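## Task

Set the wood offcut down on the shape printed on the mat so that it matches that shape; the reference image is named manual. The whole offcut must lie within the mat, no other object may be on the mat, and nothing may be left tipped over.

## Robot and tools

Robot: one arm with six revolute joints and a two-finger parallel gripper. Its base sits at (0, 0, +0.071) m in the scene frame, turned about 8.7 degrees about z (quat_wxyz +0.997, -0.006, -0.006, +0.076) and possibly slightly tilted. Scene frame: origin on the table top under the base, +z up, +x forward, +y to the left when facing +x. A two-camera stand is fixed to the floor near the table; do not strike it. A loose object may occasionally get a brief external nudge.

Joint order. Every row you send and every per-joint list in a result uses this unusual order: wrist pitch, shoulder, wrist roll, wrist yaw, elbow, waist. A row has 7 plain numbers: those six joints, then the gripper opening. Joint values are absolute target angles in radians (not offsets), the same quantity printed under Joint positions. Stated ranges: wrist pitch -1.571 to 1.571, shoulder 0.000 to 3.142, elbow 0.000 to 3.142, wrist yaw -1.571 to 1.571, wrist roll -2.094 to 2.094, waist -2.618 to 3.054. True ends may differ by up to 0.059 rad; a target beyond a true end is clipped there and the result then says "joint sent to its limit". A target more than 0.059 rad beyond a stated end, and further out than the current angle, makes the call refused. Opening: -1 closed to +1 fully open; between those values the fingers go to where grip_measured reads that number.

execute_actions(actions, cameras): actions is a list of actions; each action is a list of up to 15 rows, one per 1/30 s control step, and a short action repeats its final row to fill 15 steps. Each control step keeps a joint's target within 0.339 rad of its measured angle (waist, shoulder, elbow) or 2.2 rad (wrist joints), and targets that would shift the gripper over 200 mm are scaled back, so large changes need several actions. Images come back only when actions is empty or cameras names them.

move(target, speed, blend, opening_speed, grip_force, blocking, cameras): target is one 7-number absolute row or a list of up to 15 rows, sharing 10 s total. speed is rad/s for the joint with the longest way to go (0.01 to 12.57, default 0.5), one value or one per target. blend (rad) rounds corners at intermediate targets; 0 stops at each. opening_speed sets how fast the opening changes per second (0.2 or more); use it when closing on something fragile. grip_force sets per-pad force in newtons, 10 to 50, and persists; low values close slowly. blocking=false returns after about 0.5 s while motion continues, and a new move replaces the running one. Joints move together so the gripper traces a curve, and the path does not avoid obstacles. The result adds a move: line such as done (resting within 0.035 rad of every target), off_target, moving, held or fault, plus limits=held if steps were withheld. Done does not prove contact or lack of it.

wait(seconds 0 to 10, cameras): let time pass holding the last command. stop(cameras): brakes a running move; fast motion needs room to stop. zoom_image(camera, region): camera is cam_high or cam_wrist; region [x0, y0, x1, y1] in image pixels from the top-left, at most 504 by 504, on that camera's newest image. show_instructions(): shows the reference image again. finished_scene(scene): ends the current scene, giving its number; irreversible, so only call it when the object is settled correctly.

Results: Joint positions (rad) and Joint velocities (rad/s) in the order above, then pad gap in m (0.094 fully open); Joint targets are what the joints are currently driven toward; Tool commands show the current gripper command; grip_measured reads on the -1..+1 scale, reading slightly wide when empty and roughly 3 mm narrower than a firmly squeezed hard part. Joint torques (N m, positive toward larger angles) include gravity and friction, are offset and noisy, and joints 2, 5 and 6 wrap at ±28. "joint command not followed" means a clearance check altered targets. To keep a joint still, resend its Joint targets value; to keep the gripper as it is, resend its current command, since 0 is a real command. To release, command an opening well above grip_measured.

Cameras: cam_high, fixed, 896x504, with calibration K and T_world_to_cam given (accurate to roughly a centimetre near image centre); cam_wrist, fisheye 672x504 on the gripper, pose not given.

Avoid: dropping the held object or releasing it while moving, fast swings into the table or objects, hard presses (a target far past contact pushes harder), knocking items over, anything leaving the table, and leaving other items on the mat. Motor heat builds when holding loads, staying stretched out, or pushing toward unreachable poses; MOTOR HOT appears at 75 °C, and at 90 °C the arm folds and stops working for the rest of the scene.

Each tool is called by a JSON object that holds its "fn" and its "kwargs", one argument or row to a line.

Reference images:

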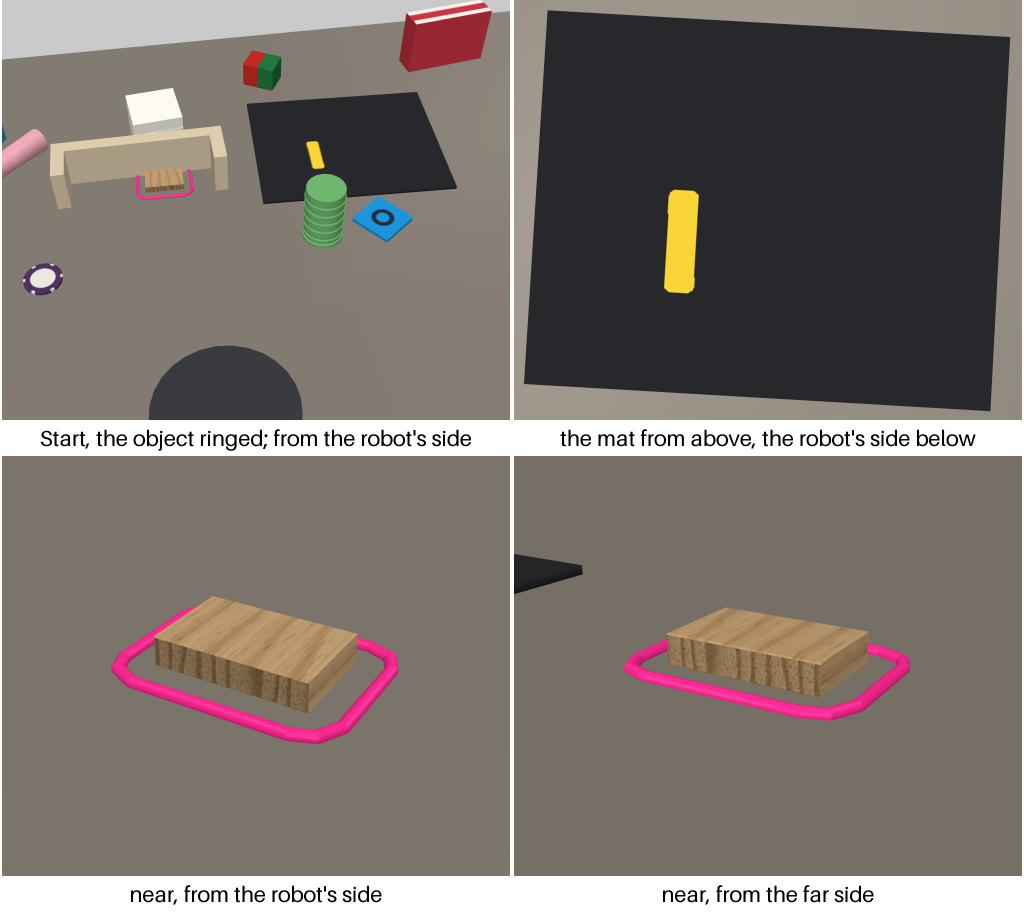

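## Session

{"fn": "execute_actions", "kwargs": {
  "actions": []
}}

{"fn": "zoom_image", "kwargs": {
  "camera": "cam_high",
  "region": [380, 100, 580, 300]
}}

Scene clock: 0.00 s.
grip_measured=+1.000
Joint names: [wrist pitch, shoulder, wrist roll, wrist yaw, elbow, waist]
Joint positions: [0.97 1.584 0.015 -0.035 0.364 -0.063 0.094]
Joint velocities: within noise
Joint torques (N m): no reading
Heat: 28 °C.
Joint targets: [0.987 1.572 0.015 -0.035 0.374 -0.063]
Tool commands: gripper/opening=+1.0

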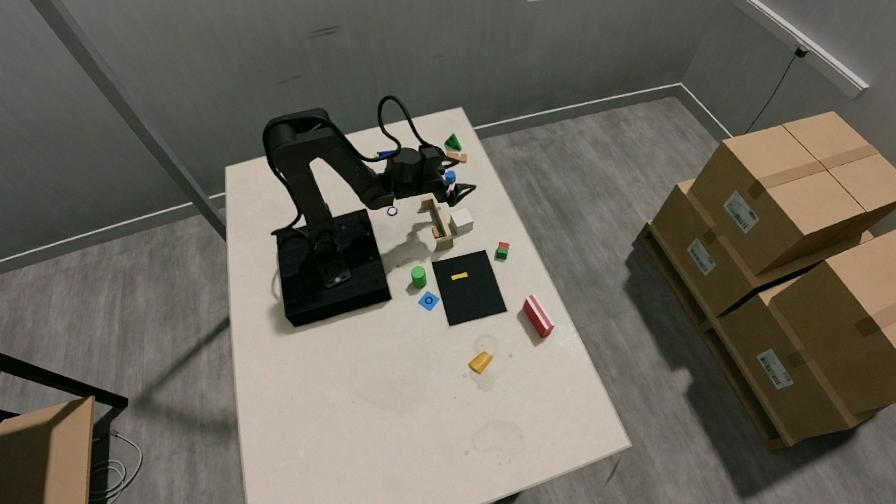

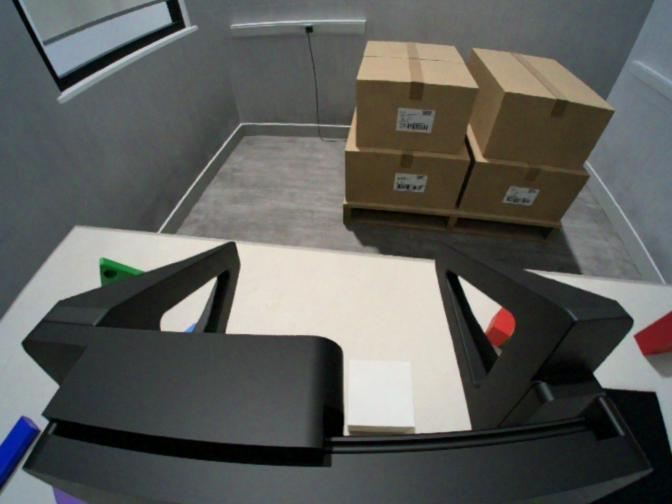

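Scaled by 2.520 from the camera's 896x504 image, which has a finer 1280x720 frame.

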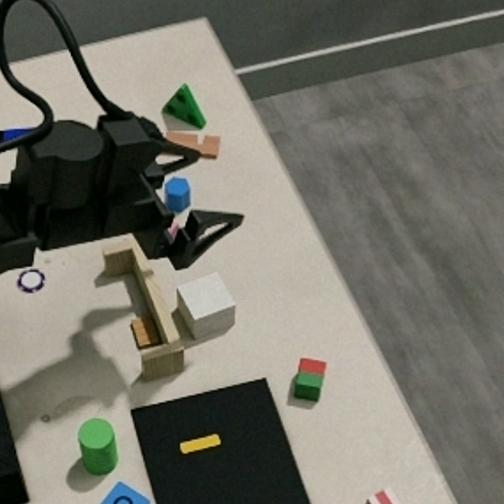

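{"fn": "zoom_image", "kwargs": {
  "camera": "cam_high",
  "region": [405, 180, 485, 260]
}}

{"fn": "zoom_image", "kwargs": {
  "camera": "cam_high",
  "region": [380, 230, 570, 390]
}}

{"fn": "show_instructions", "kwargs": {

}}

Scaled by 6.300 from the camera's 896x504 image, which has a finer 1280x720 frame.

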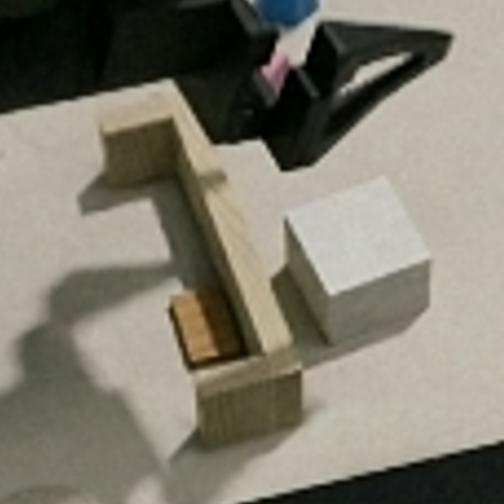

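Scaled by 2.653 from the camera's 896x504 image, which has a finer 1280x720 frame.

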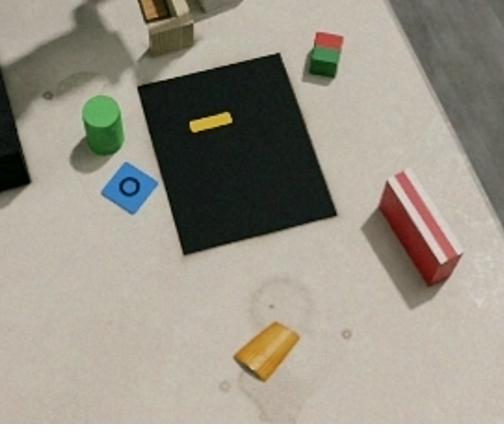

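Reference images for this scene: manual.

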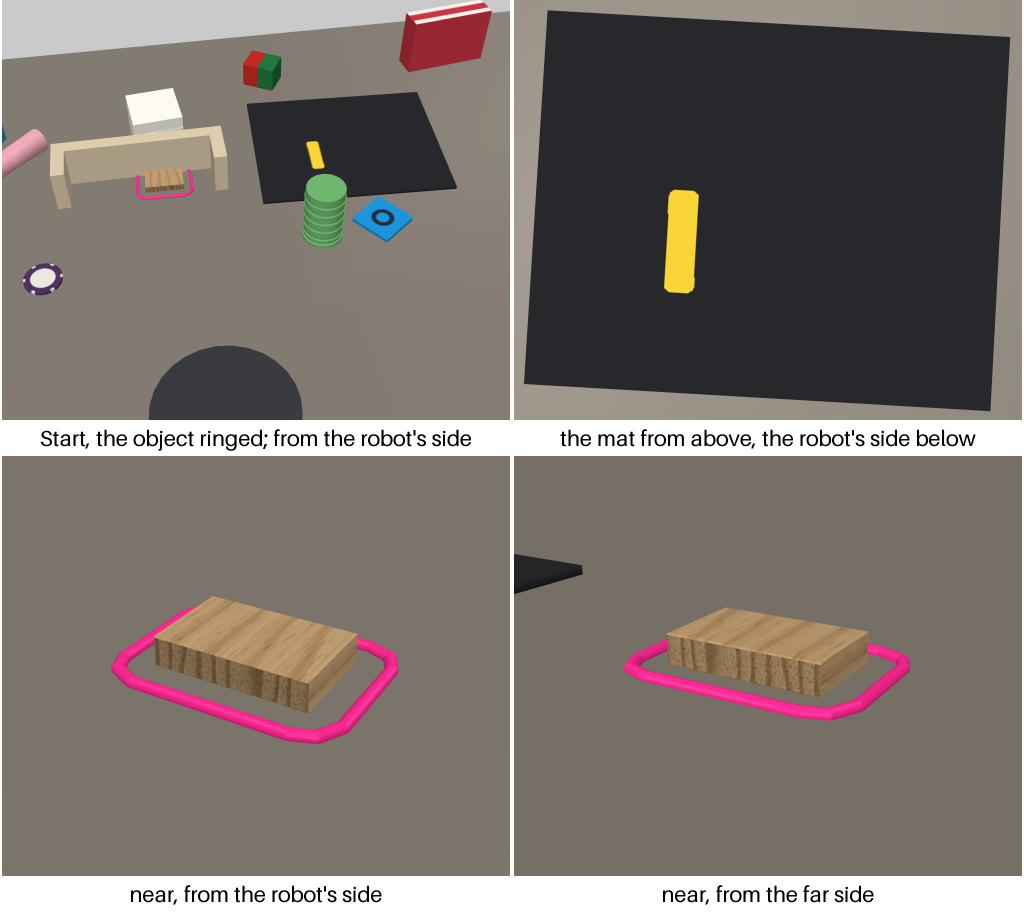

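{"fn": "move", "kwargs": {
  "target": [-1.113, 1.758, -1.9, 0.0, 1.315, -0.1525, 0.3],
  "speed": 1.2,
  "cameras": ["all"]
}}

{"fn": "zoom_image", "kwargs": {
  "camera": "cam_wrist",
  "region": [150, 0, 550, 300]
}}

Scene clock: 13.50 s.
grip_measured=+0.303
Joint names: [wrist pitch, shoulder, wrist roll, wrist yaw, elbow, waist]
Joint positions: [-1.09 1.748 -1.891 0.003 1.284 -0.145 0.061]
Joint torques (N m): [-0.17 -5.6 -0.1 -0.06 7.06 -1.07]
Heat: 29 °C.
Joint targets: [-1.113 1.758 -1.900 0.000 1.315 -0.152]
move: done

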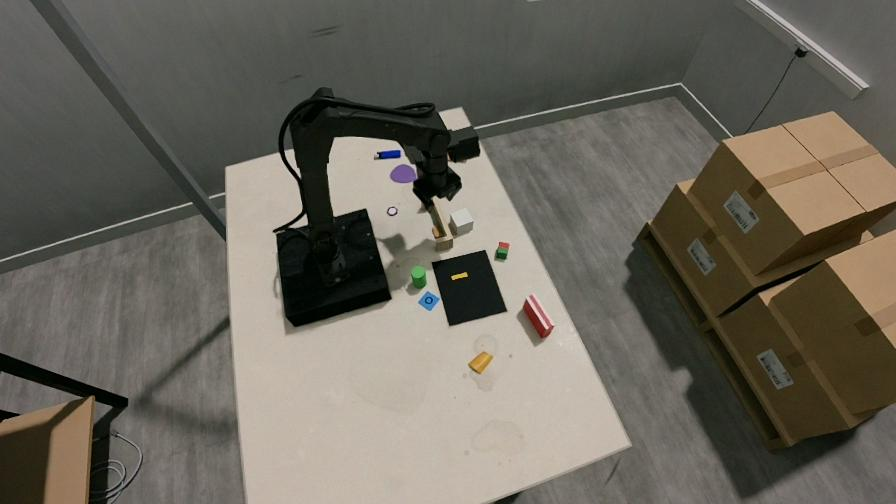

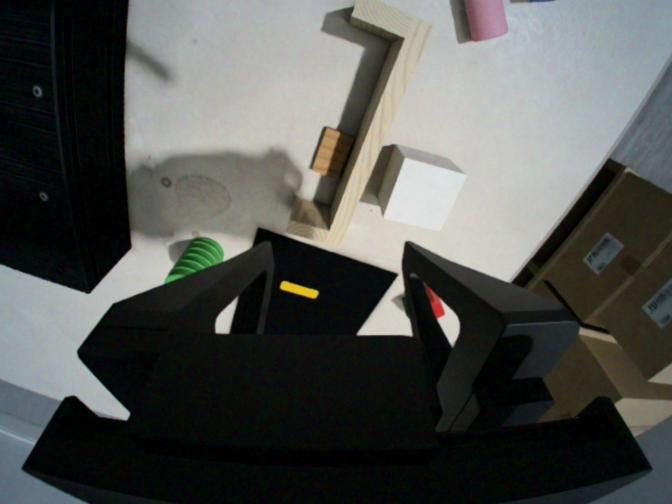

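Scaled by 1.260 from the camera's 672x504 image, which has a finer 960x720 frame.

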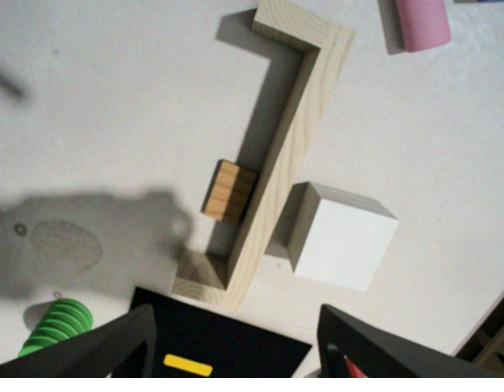

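{"fn": "zoom_image", "kwargs": {
  "camera": "cam_wrist",
  "region": [270, 90, 430, 250]
}}

{"fn": "zoom_image", "kwargs": {
  "camera": "cam_wrist",
  "region": [230, 215, 420, 345]
}}

Scaled by 3.150 from the camera's 672x504 image, which has a finer 960x720 frame.

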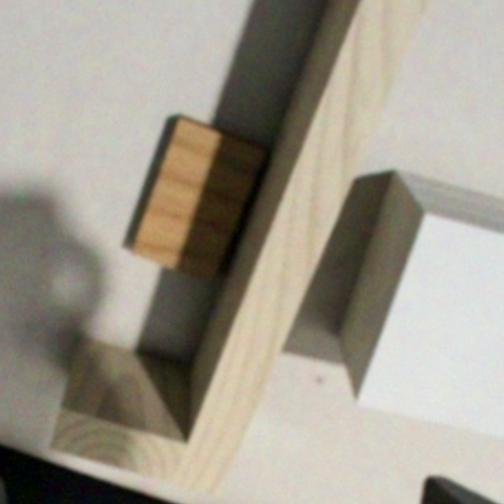

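Scaled by 2.653 from the camera's 672x504 image, which has a finer 960x720 frame.

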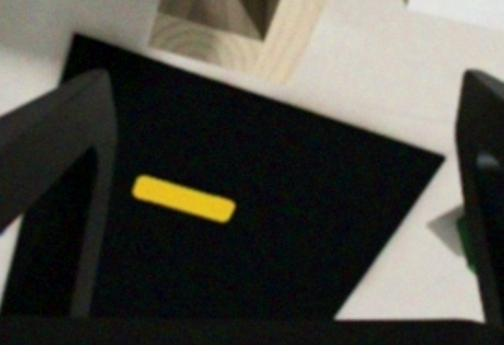

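{"fn": "move", "kwargs": {
  "target": [0.307, 1.124, 0.045, 0.055, 0.142, -0.06, 0.05],
  "speed": 1.0,
  "cameras": ["all"]
}}

{"fn": "zoom_image", "kwargs": {
  "camera": "cam_wrist",
  "region": [180, 120, 500, 345]
}}

{"fn": "zoom_image", "kwargs": {
  "camera": "cam_high",
  "region": [380, 160, 490, 270]
}}

Scene clock: 67.90 s.
grip_measured=+0.053
Joint names: [wrist pitch, shoulder, wrist roll, wrist yaw, elbow, waist]
Joint positions: [0.274 1.144 0.036 0.046 0.146 -0.068 0.049]
Joint torques (N m): [1.74 -2.76 0.07 0.11 3.82 0.64]
Heat: 33 °C.
Joint targets: [0.307 1.124 0.045 0.055 0.142 -0.060]
move: done

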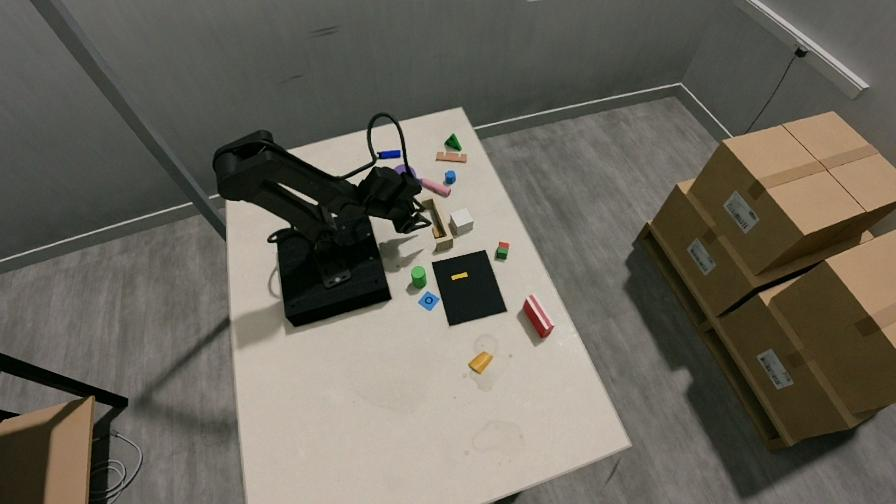

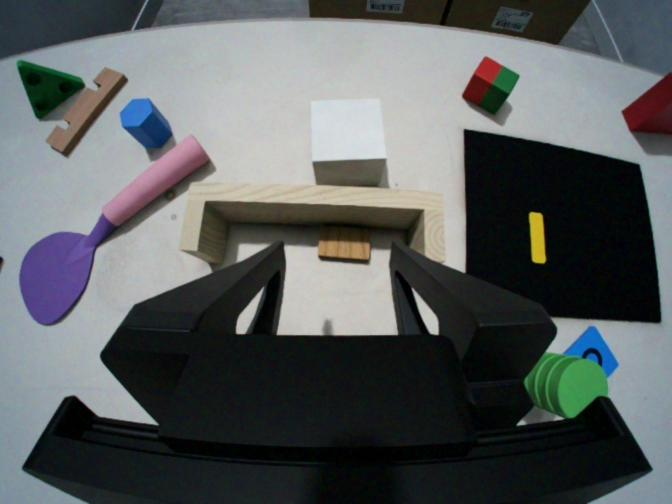

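Scaled by 1.575 from the camera's 672x504 image, which has a finer 960x720 frame.

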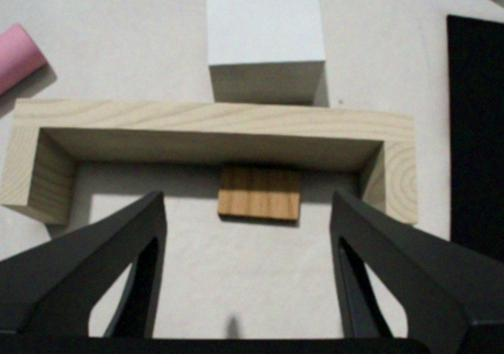

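Scaled by 4.582 from the camera's 896x504 image, which has a finer 1280x720 frame.

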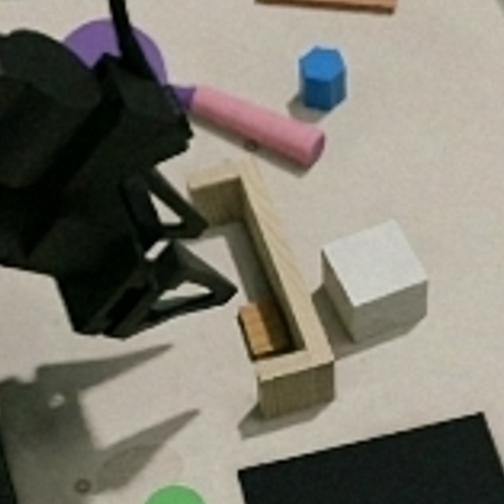

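{"fn": "move", "kwargs": {
  "target": [1.16, 1.954, 0.052, 0.06, 0.112, -0.083, 0.05],
  "speed": 0.4,
  "cameras": ["all"]
}}

{"fn": "zoom_image", "kwargs": {
  "camera": "cam_wrist",
  "region": [220, 120, 460, 340]
}}

{"fn": "zoom_image", "kwargs": {
  "camera": "cam_high",
  "region": [400, 180, 480, 260]
}}

Scene clock: 77.73 s.
grip_measured=+0.053
Joint names: [wrist pitch, shoulder, wrist roll, wrist yaw, elbow, waist]
Joint positions: [1.127 1.945 0.044 0.051 0.117 -0.075 0.049]
Joint torques (N m): [1.76 -3.41 0.05 0.1 0.39 -0.79]
Heat: 31 °C.
Joint targets: [1.160 1.954 0.052 0.060 0.112 -0.083]
move: done

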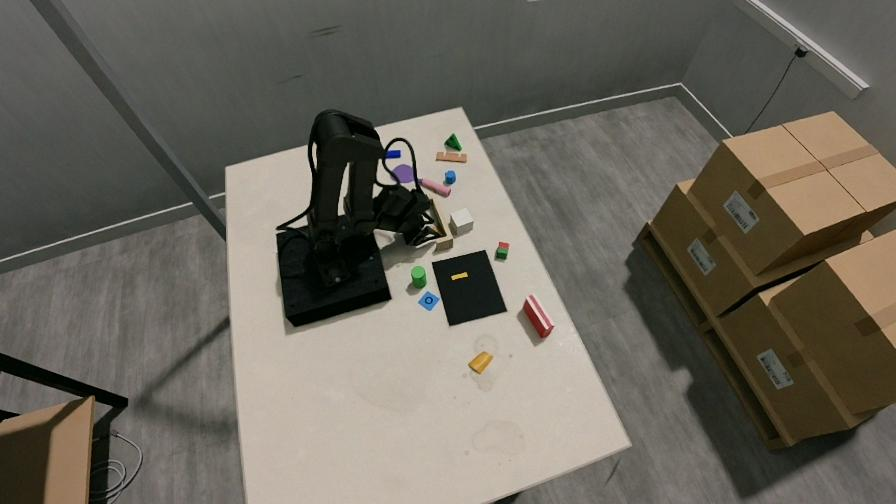

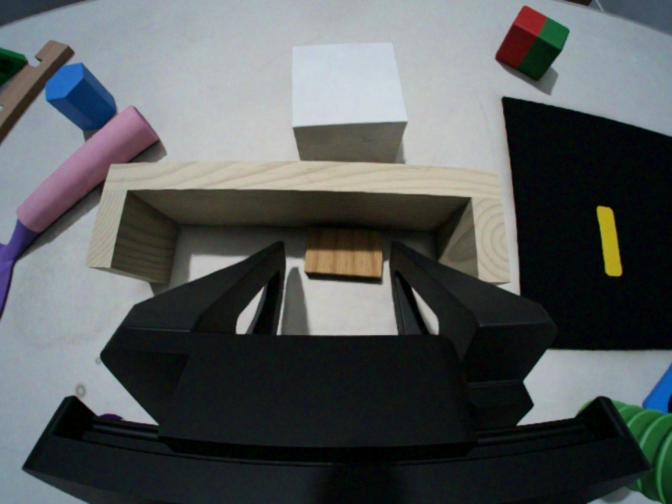

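Scaled by 2.100 from the camera's 672x504 image, which has a finer 960x720 frame.

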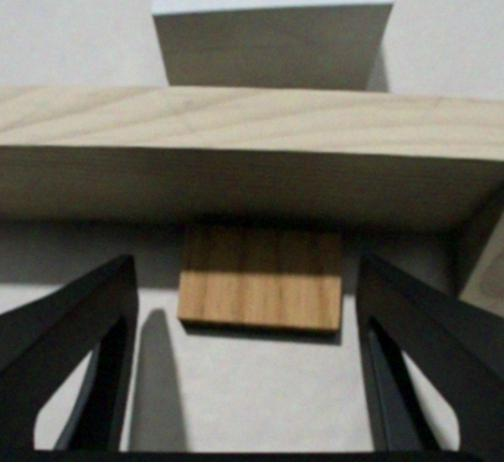

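Scaled by 6.300 from the camera's 896x504 image, which has a finer 1280x720 frame.

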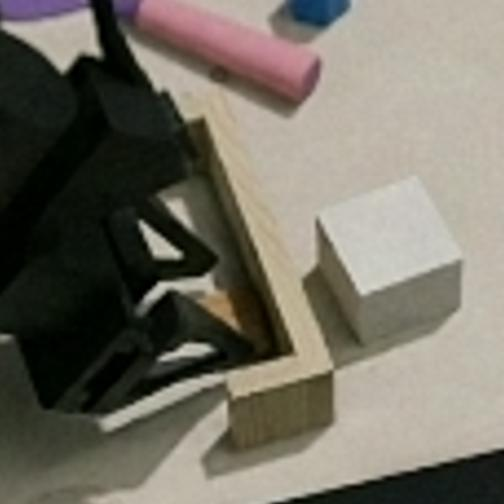

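{"fn": "move", "kwargs": {
  "target": [1.248, 2.043, 0.052, 0.06, 0.114, -0.094, 0.05],
  "speed": 0.15,
  "cameras": ["cam_wrist"]
}}

{"fn": "zoom_image", "kwargs": {
  "camera": "cam_wrist",
  "region": [220, 140, 460, 340]
}}

Scene clock: 86.03 s.
grip_measured=+0.053
Joint names: [wrist pitch, shoulder, wrist roll, wrist yaw, elbow, waist]
Joint positions: [1.215 2.032 0.044 0.051 0.117 -0.086 0.049]
Joint torques (N m): [1.77 -3.58 0.06 0.09 -0.03 -0.81]
Heat: 30 °C.
Joint targets: [1.248 2.043 0.052 0.060 0.114 -0.094]
move: done
Images, in order (width x height): cam_wrist 672x504.

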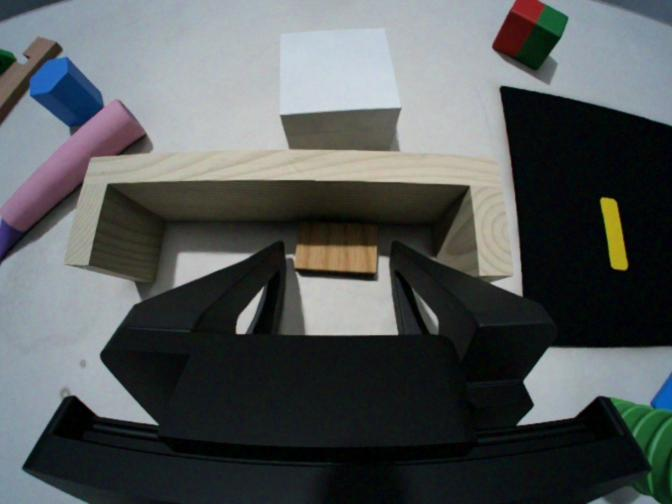

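Scaled by 2.100 from the camera's 672x504 image, which has a finer 960x720 frame.

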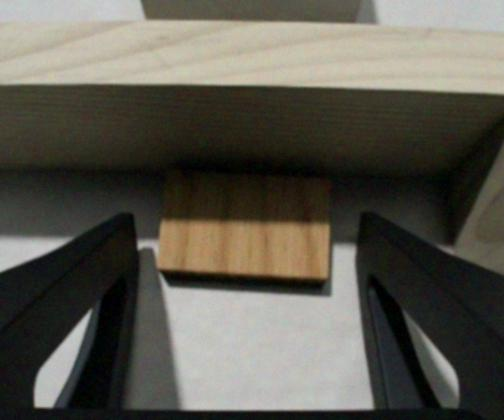

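{"fn": "move", "kwargs": {
  "target": [1.27, 2.066, 0.052, 0.06, 0.115, -0.094, 0.05],
  "speed": 0.08,
  "cameras": []
}}

{"fn": "move", "kwargs": {
  "target": [1.288, 2.084, 0.052, 0.06, 0.116, -0.094, 0.05],
  "speed": 0.08,
  "cameras": ["cam_wrist"]
}}

{"fn": "zoom_image", "kwargs": {
  "camera": "cam_wrist",
  "region": [220, 140, 460, 340]
}}

Scene clock: 90.93 s.
grip_measured=+0.053
Joint names: [wrist pitch, shoulder, wrist roll, wrist yaw, elbow, waist]
Joint positions: [1.24 2.054 0.044 0.052 0.117 -0.086 0.049]
Joint torques (N m): [1.67 -3.55 0.05 0.13 -0.17 -0.79]
Heat: 30 °C.
Joint targets: [1.270 2.066 0.052 0.060 0.115 -0.094]
move: done
No camera images: "cameras" was empty.

Scene clock: 91.70 s.
grip_measured=+0.053
Joint names: [wrist pitch, shoulder, wrist roll, wrist yaw, elbow, waist]
Joint positions: [1.264 2.07 0.044 0.052 0.117 -0.086 0.049]
Joint torques (N m): [1.65 -3.34 0.05 0.13 -0.13 -0.7]
Heat: 30 °C.
Joint targets: [1.288 2.084 0.052 0.060 0.116 -0.094]
move: done
Images, in order (width x height): cam_wrist 672x504.

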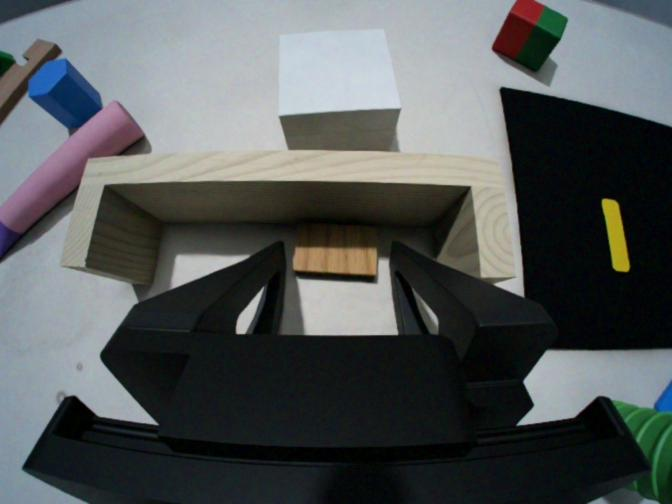

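Scaled by 2.100 from the camera's 672x504 image, which has a finer 960x720 frame.

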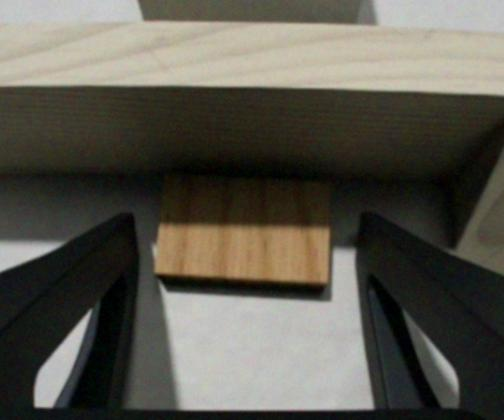

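{"fn": "move", "kwargs": {
  "target": [1.288, 2.084, 0.052, 0.06, 0.116, -0.094, -0.5],
  "opening_speed": 0.5,
  "grip_force": 25,
  "cameras": ["cam_wrist"]
}}

{"fn": "zoom_image", "kwargs": {
  "camera": "cam_wrist",
  "region": [220, 140, 460, 340]
}}

Scene clock: 94.63 s.
grip_measured=-0.207
Joint names: [wrist pitch, shoulder, wrist roll, wrist yaw, elbow, waist]
Joint positions: [1.264 2.07 0.044 0.053 0.117 -0.086 0.037]
Joint torques (N m): [1.67 -3.55 0.06 0.08 -0.16 -0.92]
Heat: 30 °C.
Joint targets: [1.288 2.084 0.052 0.060 0.116 -0.094]
grip_force (N): 25
move: done
Images, in order (width x height): cam_wrist 672x504.

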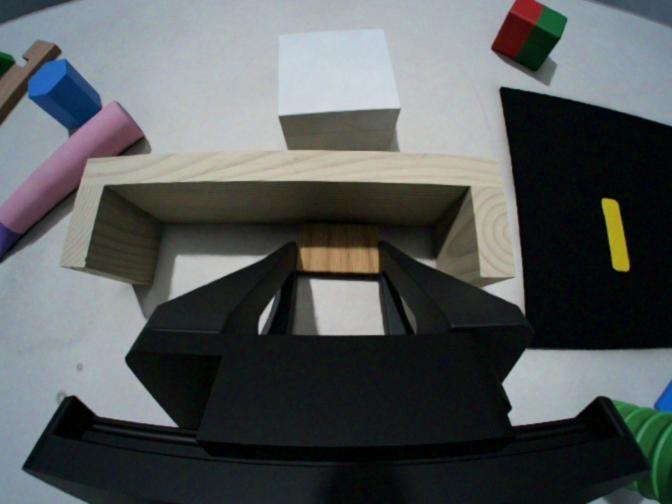

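Scaled by 2.100 from the camera's 672x504 image, which has a finer 960x720 frame.

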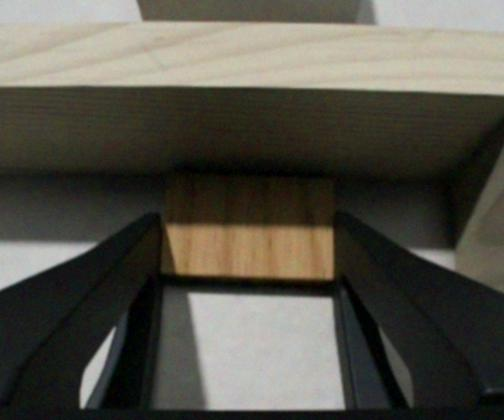

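{"fn": "zoom_image", "kwargs": {
  "camera": "cam_wrist",
  "region": [490, 70, 672, 360]
}}

Scaled by 1.738 from the camera's 672x504 image, which has a finer 960x720 frame.

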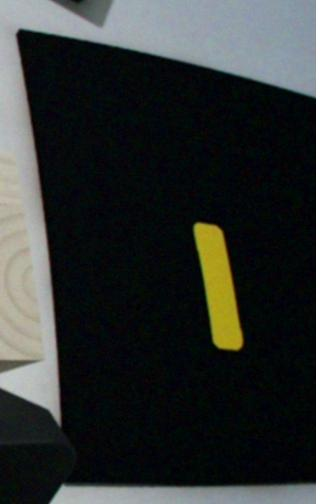

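{"fn": "move", "kwargs": {
  "target": [
    [1.17, 1.925, 0.052, 0.06, 0.107, -0.094, -0.5],
    [0.75, 1.487, 0.052, 0.06, 0.092, -0.094, -0.5]
  ],
  "speed": [0.25, 0.5],
  "blend": [0.05, 0],
  "cameras": ["cam_wrist"]
}}

{"fn": "zoom_image", "kwargs": {
  "camera": "cam_wrist",
  "region": [220, 140, 460, 340]
}}

Scene clock: 104.83 s.
grip_measured=-0.207
Joint names: [wrist pitch, shoulder, wrist roll, wrist yaw, elbow, waist]
Joint positions: [0.749 1.508 0.044 0.053 0.101 -0.086 0.037]
Joint torques (N m): [1.42 -4.14 0.09 0.09 2.13 -0.83]
Heat: 30 °C.
Joint targets: [0.750 1.487 0.052 0.060 0.092 -0.094]
grip_force (N): 25
move: done
Images, in order (width x height): cam_wrist 672x504.

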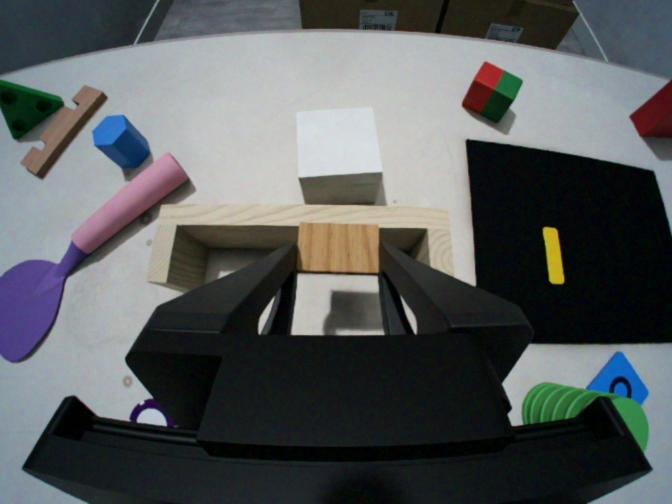

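Scaled by 2.100 from the camera's 672x504 image, which has a finer 960x720 frame.

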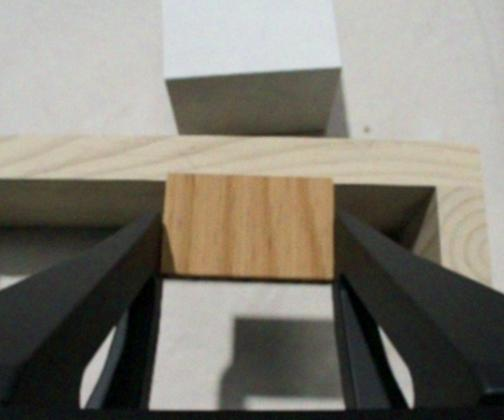

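{"fn": "move", "kwargs": {
  "target": [
    [0.35, 1.2, 0.052, 0.06, 0.2, -0.094, -0.5],
    [-0.4, 1.5, 0.2, -0.1, 1.1, -0.3, -0.5],
    [-1.512, 2.478, 0.716, -0.506, 1.918, -0.938, -0.5]
  ],
  "speed": [0.7, 0.8, 0.7],
  "blend": [0.1, 0.2, 0],
  "cameras": ["all"]
}}

{"fn": "zoom_image", "kwargs": {
  "camera": "cam_wrist",
  "region": [200, 40, 480, 320]
}}

{"fn": "zoom_image", "kwargs": {
  "camera": "cam_high",
  "region": [410, 230, 530, 350]
}}

Scene clock: 115.80 s.
grip_measured=-0.208
Joint names: [wrist pitch, shoulder, wrist roll, wrist yaw, elbow, waist]
Joint positions: [-1.49 2.473 0.707 -0.493 1.89 -0.944 0.037]
Joint torques (N m): [-1.18 -9.84 0.08 -0.46 5.86 0.54]
Heat: 30 °C.
Joint targets: [-1.512 2.478 0.716 -0.506 1.918 -0.938]
grip_force (N): 25
move: done

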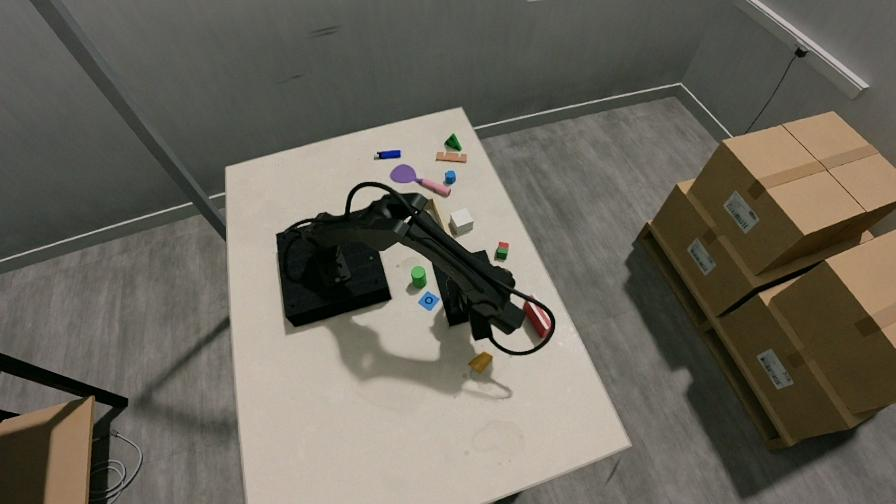

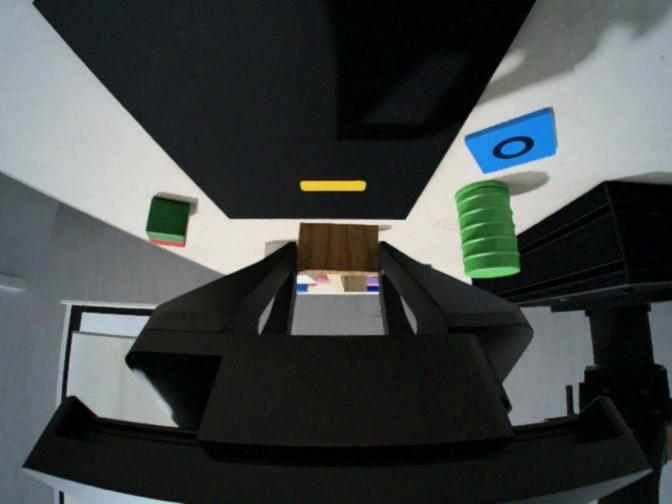

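Scaled by 1.800 from the camera's 672x504 image, which has a finer 960x720 frame.

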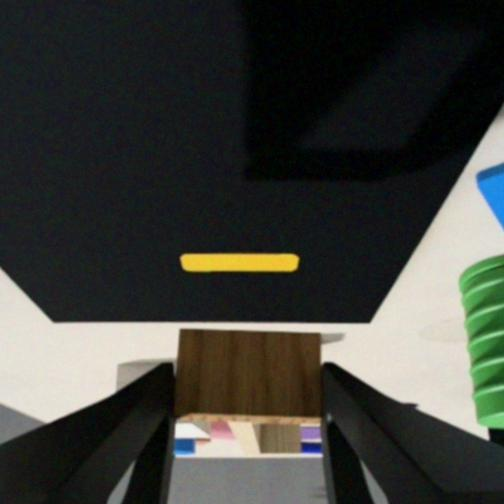

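Scaled by 4.200 from the camera's 896x504 image, which has a finer 1280x720 frame.

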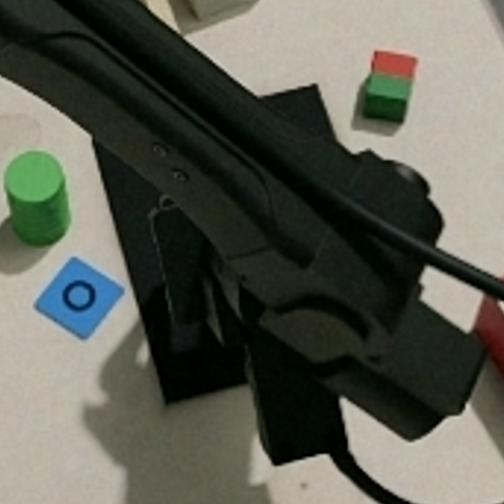

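{"fn": "zoom_image", "kwargs": {
  "camera": "cam_high",
  "region": [435, 250, 495, 330]
}}

Scaled by 6.300 from the camera's 896x504 image, which has a finer 1280x720 frame.

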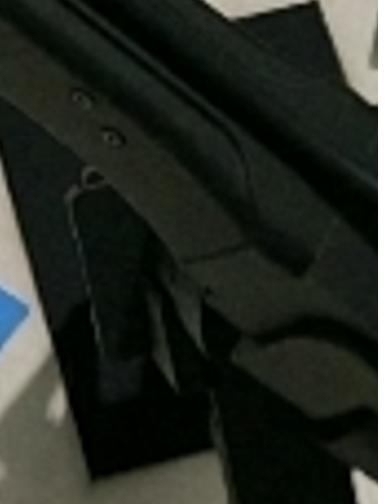

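{"fn": "move", "kwargs": {
  "target": [-1.32, 2.432, 0.786, -0.535, 1.722, -0.873, -0.5],
  "speed": 0.25,
  "cameras": ["all"]
}}

{"fn": "zoom_image", "kwargs": {
  "camera": "cam_wrist",
  "region": [240, 100, 440, 300]
}}

Scene clock: 141.87 s.
grip_measured=-0.208
Joint names: [wrist pitch, shoulder, wrist roll, wrist yaw, elbow, waist]
Joint positions: [-1.331 2.473 0.777 -0.522 1.727 -0.878 0.037]
Joint torques (N m): [-0.79 -12.71 0.12 -0.42 2.67 0.53]
Heat: 31 °C.
Joint targets: [-1.320 2.432 0.786 -0.535 1.722 -0.873]
grip_force (N): 25
move: off_target; the shoulder is farthest, 0.041 rad from its target

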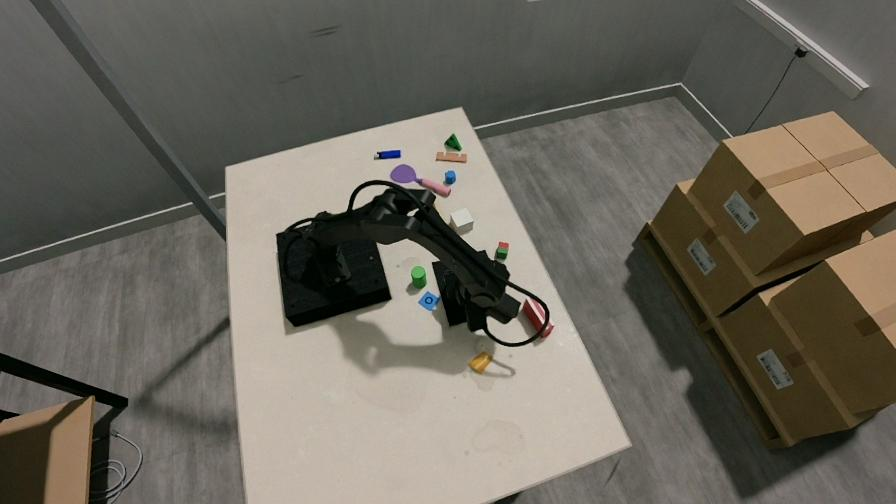

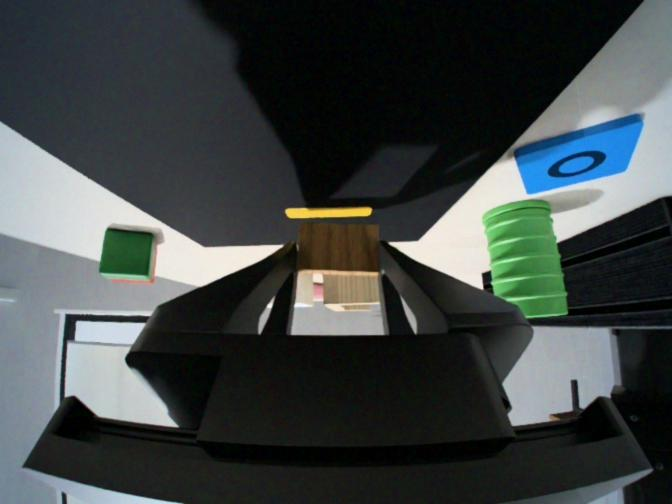

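Scaled by 2.520 from the camera's 672x504 image, which has a finer 960x720 frame.

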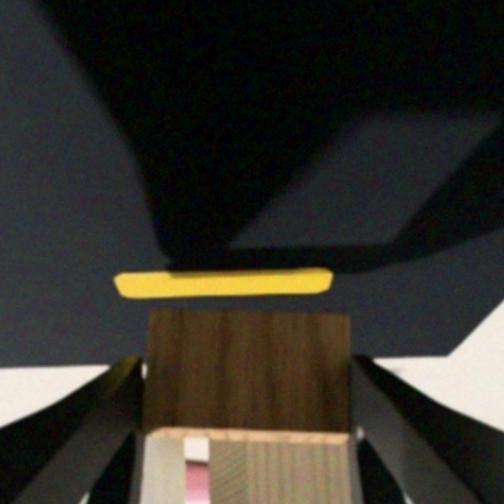

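{"fn": "move", "kwargs": {
  "target": [-1.281, 2.369, 0.754, -0.553, 1.674, -0.87, -0.5],
  "speed": 0.2,
  "cameras": ["cam_wrist"]
}}

{"fn": "zoom_image", "kwargs": {
  "camera": "cam_wrist",
  "region": [240, 100, 440, 300]
}}

Scene clock: 152.77 s.
grip_measured=-0.208
Joint names: [wrist pitch, shoulder, wrist roll, wrist yaw, elbow, waist]
Joint positions: [-1.292 2.421 0.763 -0.539 1.682 -0.878 0.037]
Joint torques (N m): [-0.62 -13.63 -0.06 -0.4 2.65 0.7]
Heat: 32 °C.
Joint targets: [-1.281 2.369 0.754 -0.553 1.674 -0.870]
grip_force (N): 25
move: off_target; the shoulder is farthest, 0.052 rad from its target
Images, in order (width x height): cam_wrist 672x504.

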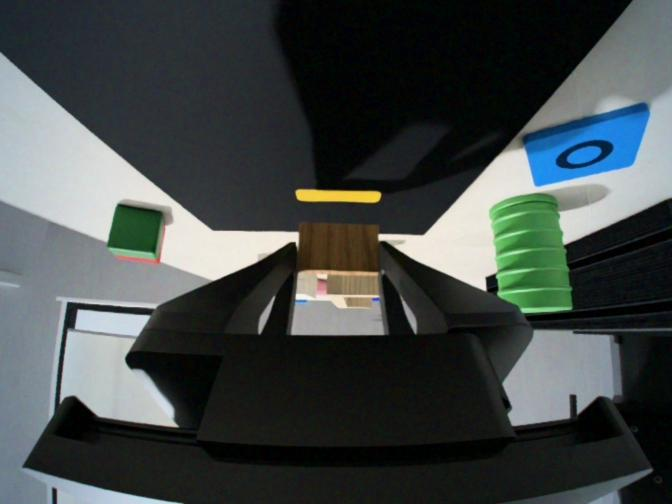

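Scaled by 2.520 from the camera's 672x504 image, which has a finer 960x720 frame.

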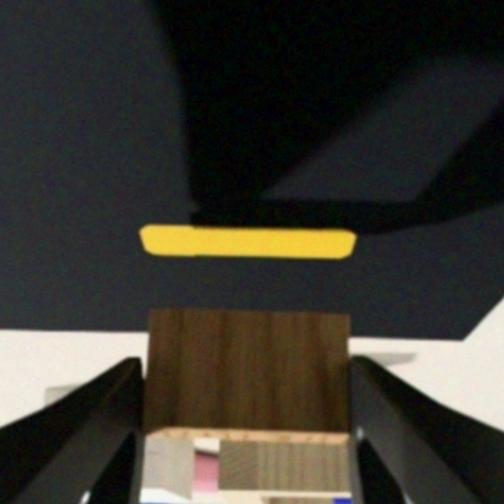

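{"fn": "move", "kwargs": {
  "target": [-1.236, 2.446, 0.754, -0.553, 1.658, -0.868, -0.5],
  "speed": 0.12,
  "cameras": ["cam_wrist"]
}}

{"fn": "zoom_image", "kwargs": {
  "camera": "cam_wrist",
  "region": [260, 150, 420, 290]
}}

Scene clock: 156.63 s.
grip_measured=-0.208
Joint names: [wrist pitch, shoulder, wrist roll, wrist yaw, elbow, waist]
Joint positions: [-1.248 2.433 0.762 -0.54 1.664 -0.874 0.037]
Joint torques (N m): [-0.6 -8.91 -0.07 -0.39 2.66 0.49]
Heat: 32 °C.
Joint targets: [-1.236 2.446 0.754 -0.553 1.658 -0.868]
grip_force (N): 25
move: done
Images, in order (width x height): cam_wrist 672x504.

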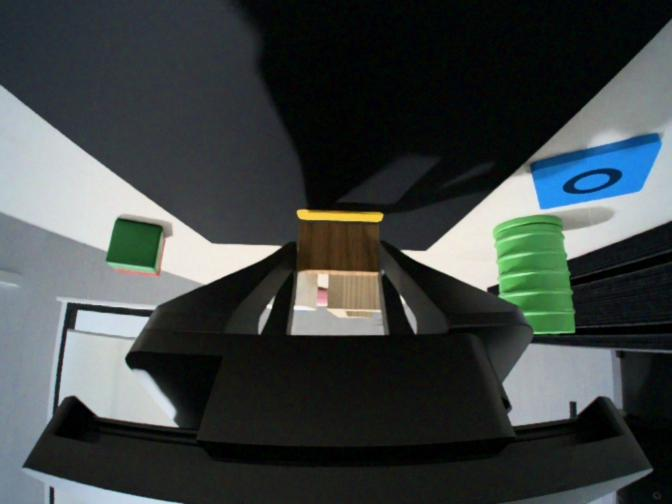

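Scaled by 3.150 from the camera's 672x504 image, which has a finer 960x720 frame.

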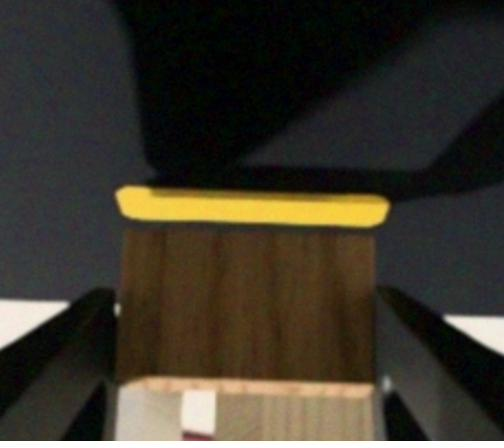

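{"fn": "move", "kwargs": {
  "target": [-1.2265, 2.453, 0.754, -0.553, 1.6555, -0.868, -0.5],
  "speed": 0.06,
  "cameras": ["cam_wrist"]
}}

{"fn": "zoom_image", "kwargs": {
  "camera": "cam_wrist",
  "region": [260, 150, 420, 290]
}}

Scene clock: 159.97 s.
grip_measured=-0.208
Joint names: [wrist pitch, shoulder, wrist roll, wrist yaw, elbow, waist]
Joint positions: [-1.238 2.438 0.762 -0.54 1.664 -0.874 0.037]
Joint torques (N m): [-0.62 -8.8 -0.08 -0.4 2.55 0.58]
Heat: 32 °C.
Joint targets: [-1.227 2.453 0.754 -0.553 1.655 -0.868]
grip_force (N): 25
move: done
Images, in order (width x height): cam_wrist 672x504.

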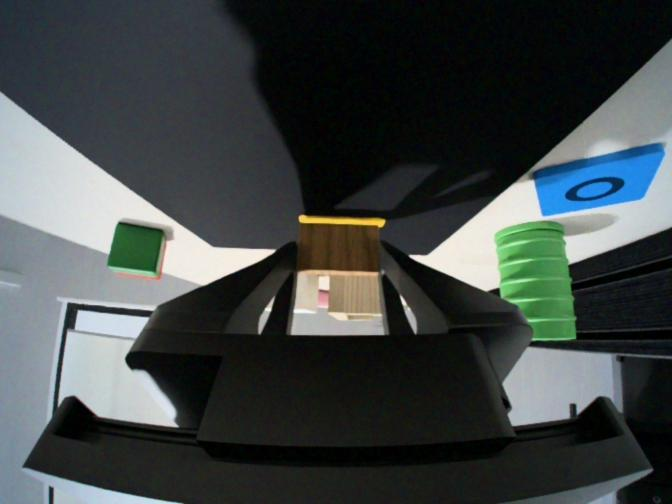

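Scaled by 3.150 from the camera's 672x504 image, which has a finer 960x720 frame.

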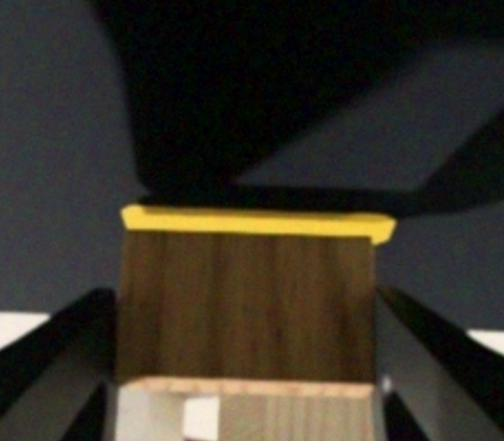

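{"fn": "move", "kwargs": {
  "target": [-1.2225, 2.454, 0.754, -0.553, 1.6455, -0.874, -0.5],
  "speed": 0.06,
  "cameras": ["cam_wrist"]
}}

{"fn": "zoom_image", "kwargs": {
  "camera": "cam_wrist",
  "region": [260, 150, 420, 290]
}}

Scene clock: 164.83 s.
grip_measured=-0.208
Joint names: [wrist pitch, shoulder, wrist roll, wrist yaw, elbow, waist]
Joint positions: [-1.234 2.438 0.762 -0.54 1.652 -0.874 0.037]
Joint torques (N m): [-0.66 -8.75 -0.08 -0.36 2.59 -0.05]
Heat: 32 °C.
Joint targets: [-1.223 2.454 0.754 -0.553 1.645 -0.874]
grip_force (N): 25
move: done
Images, in order (width x height): cam_wrist 672x504.

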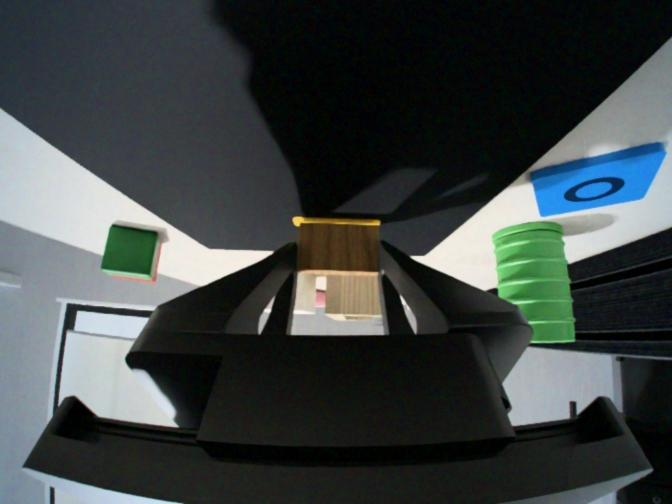

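Scaled by 3.150 from the camera's 672x504 image, which has a finer 960x720 frame.

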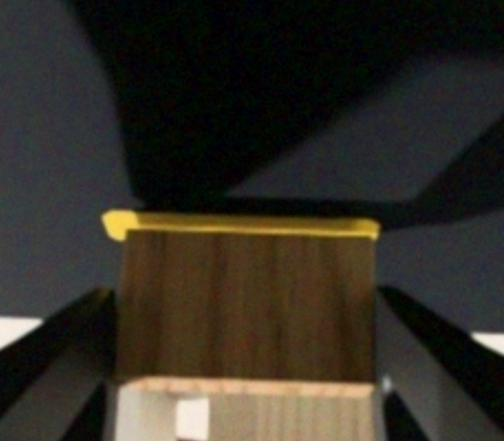

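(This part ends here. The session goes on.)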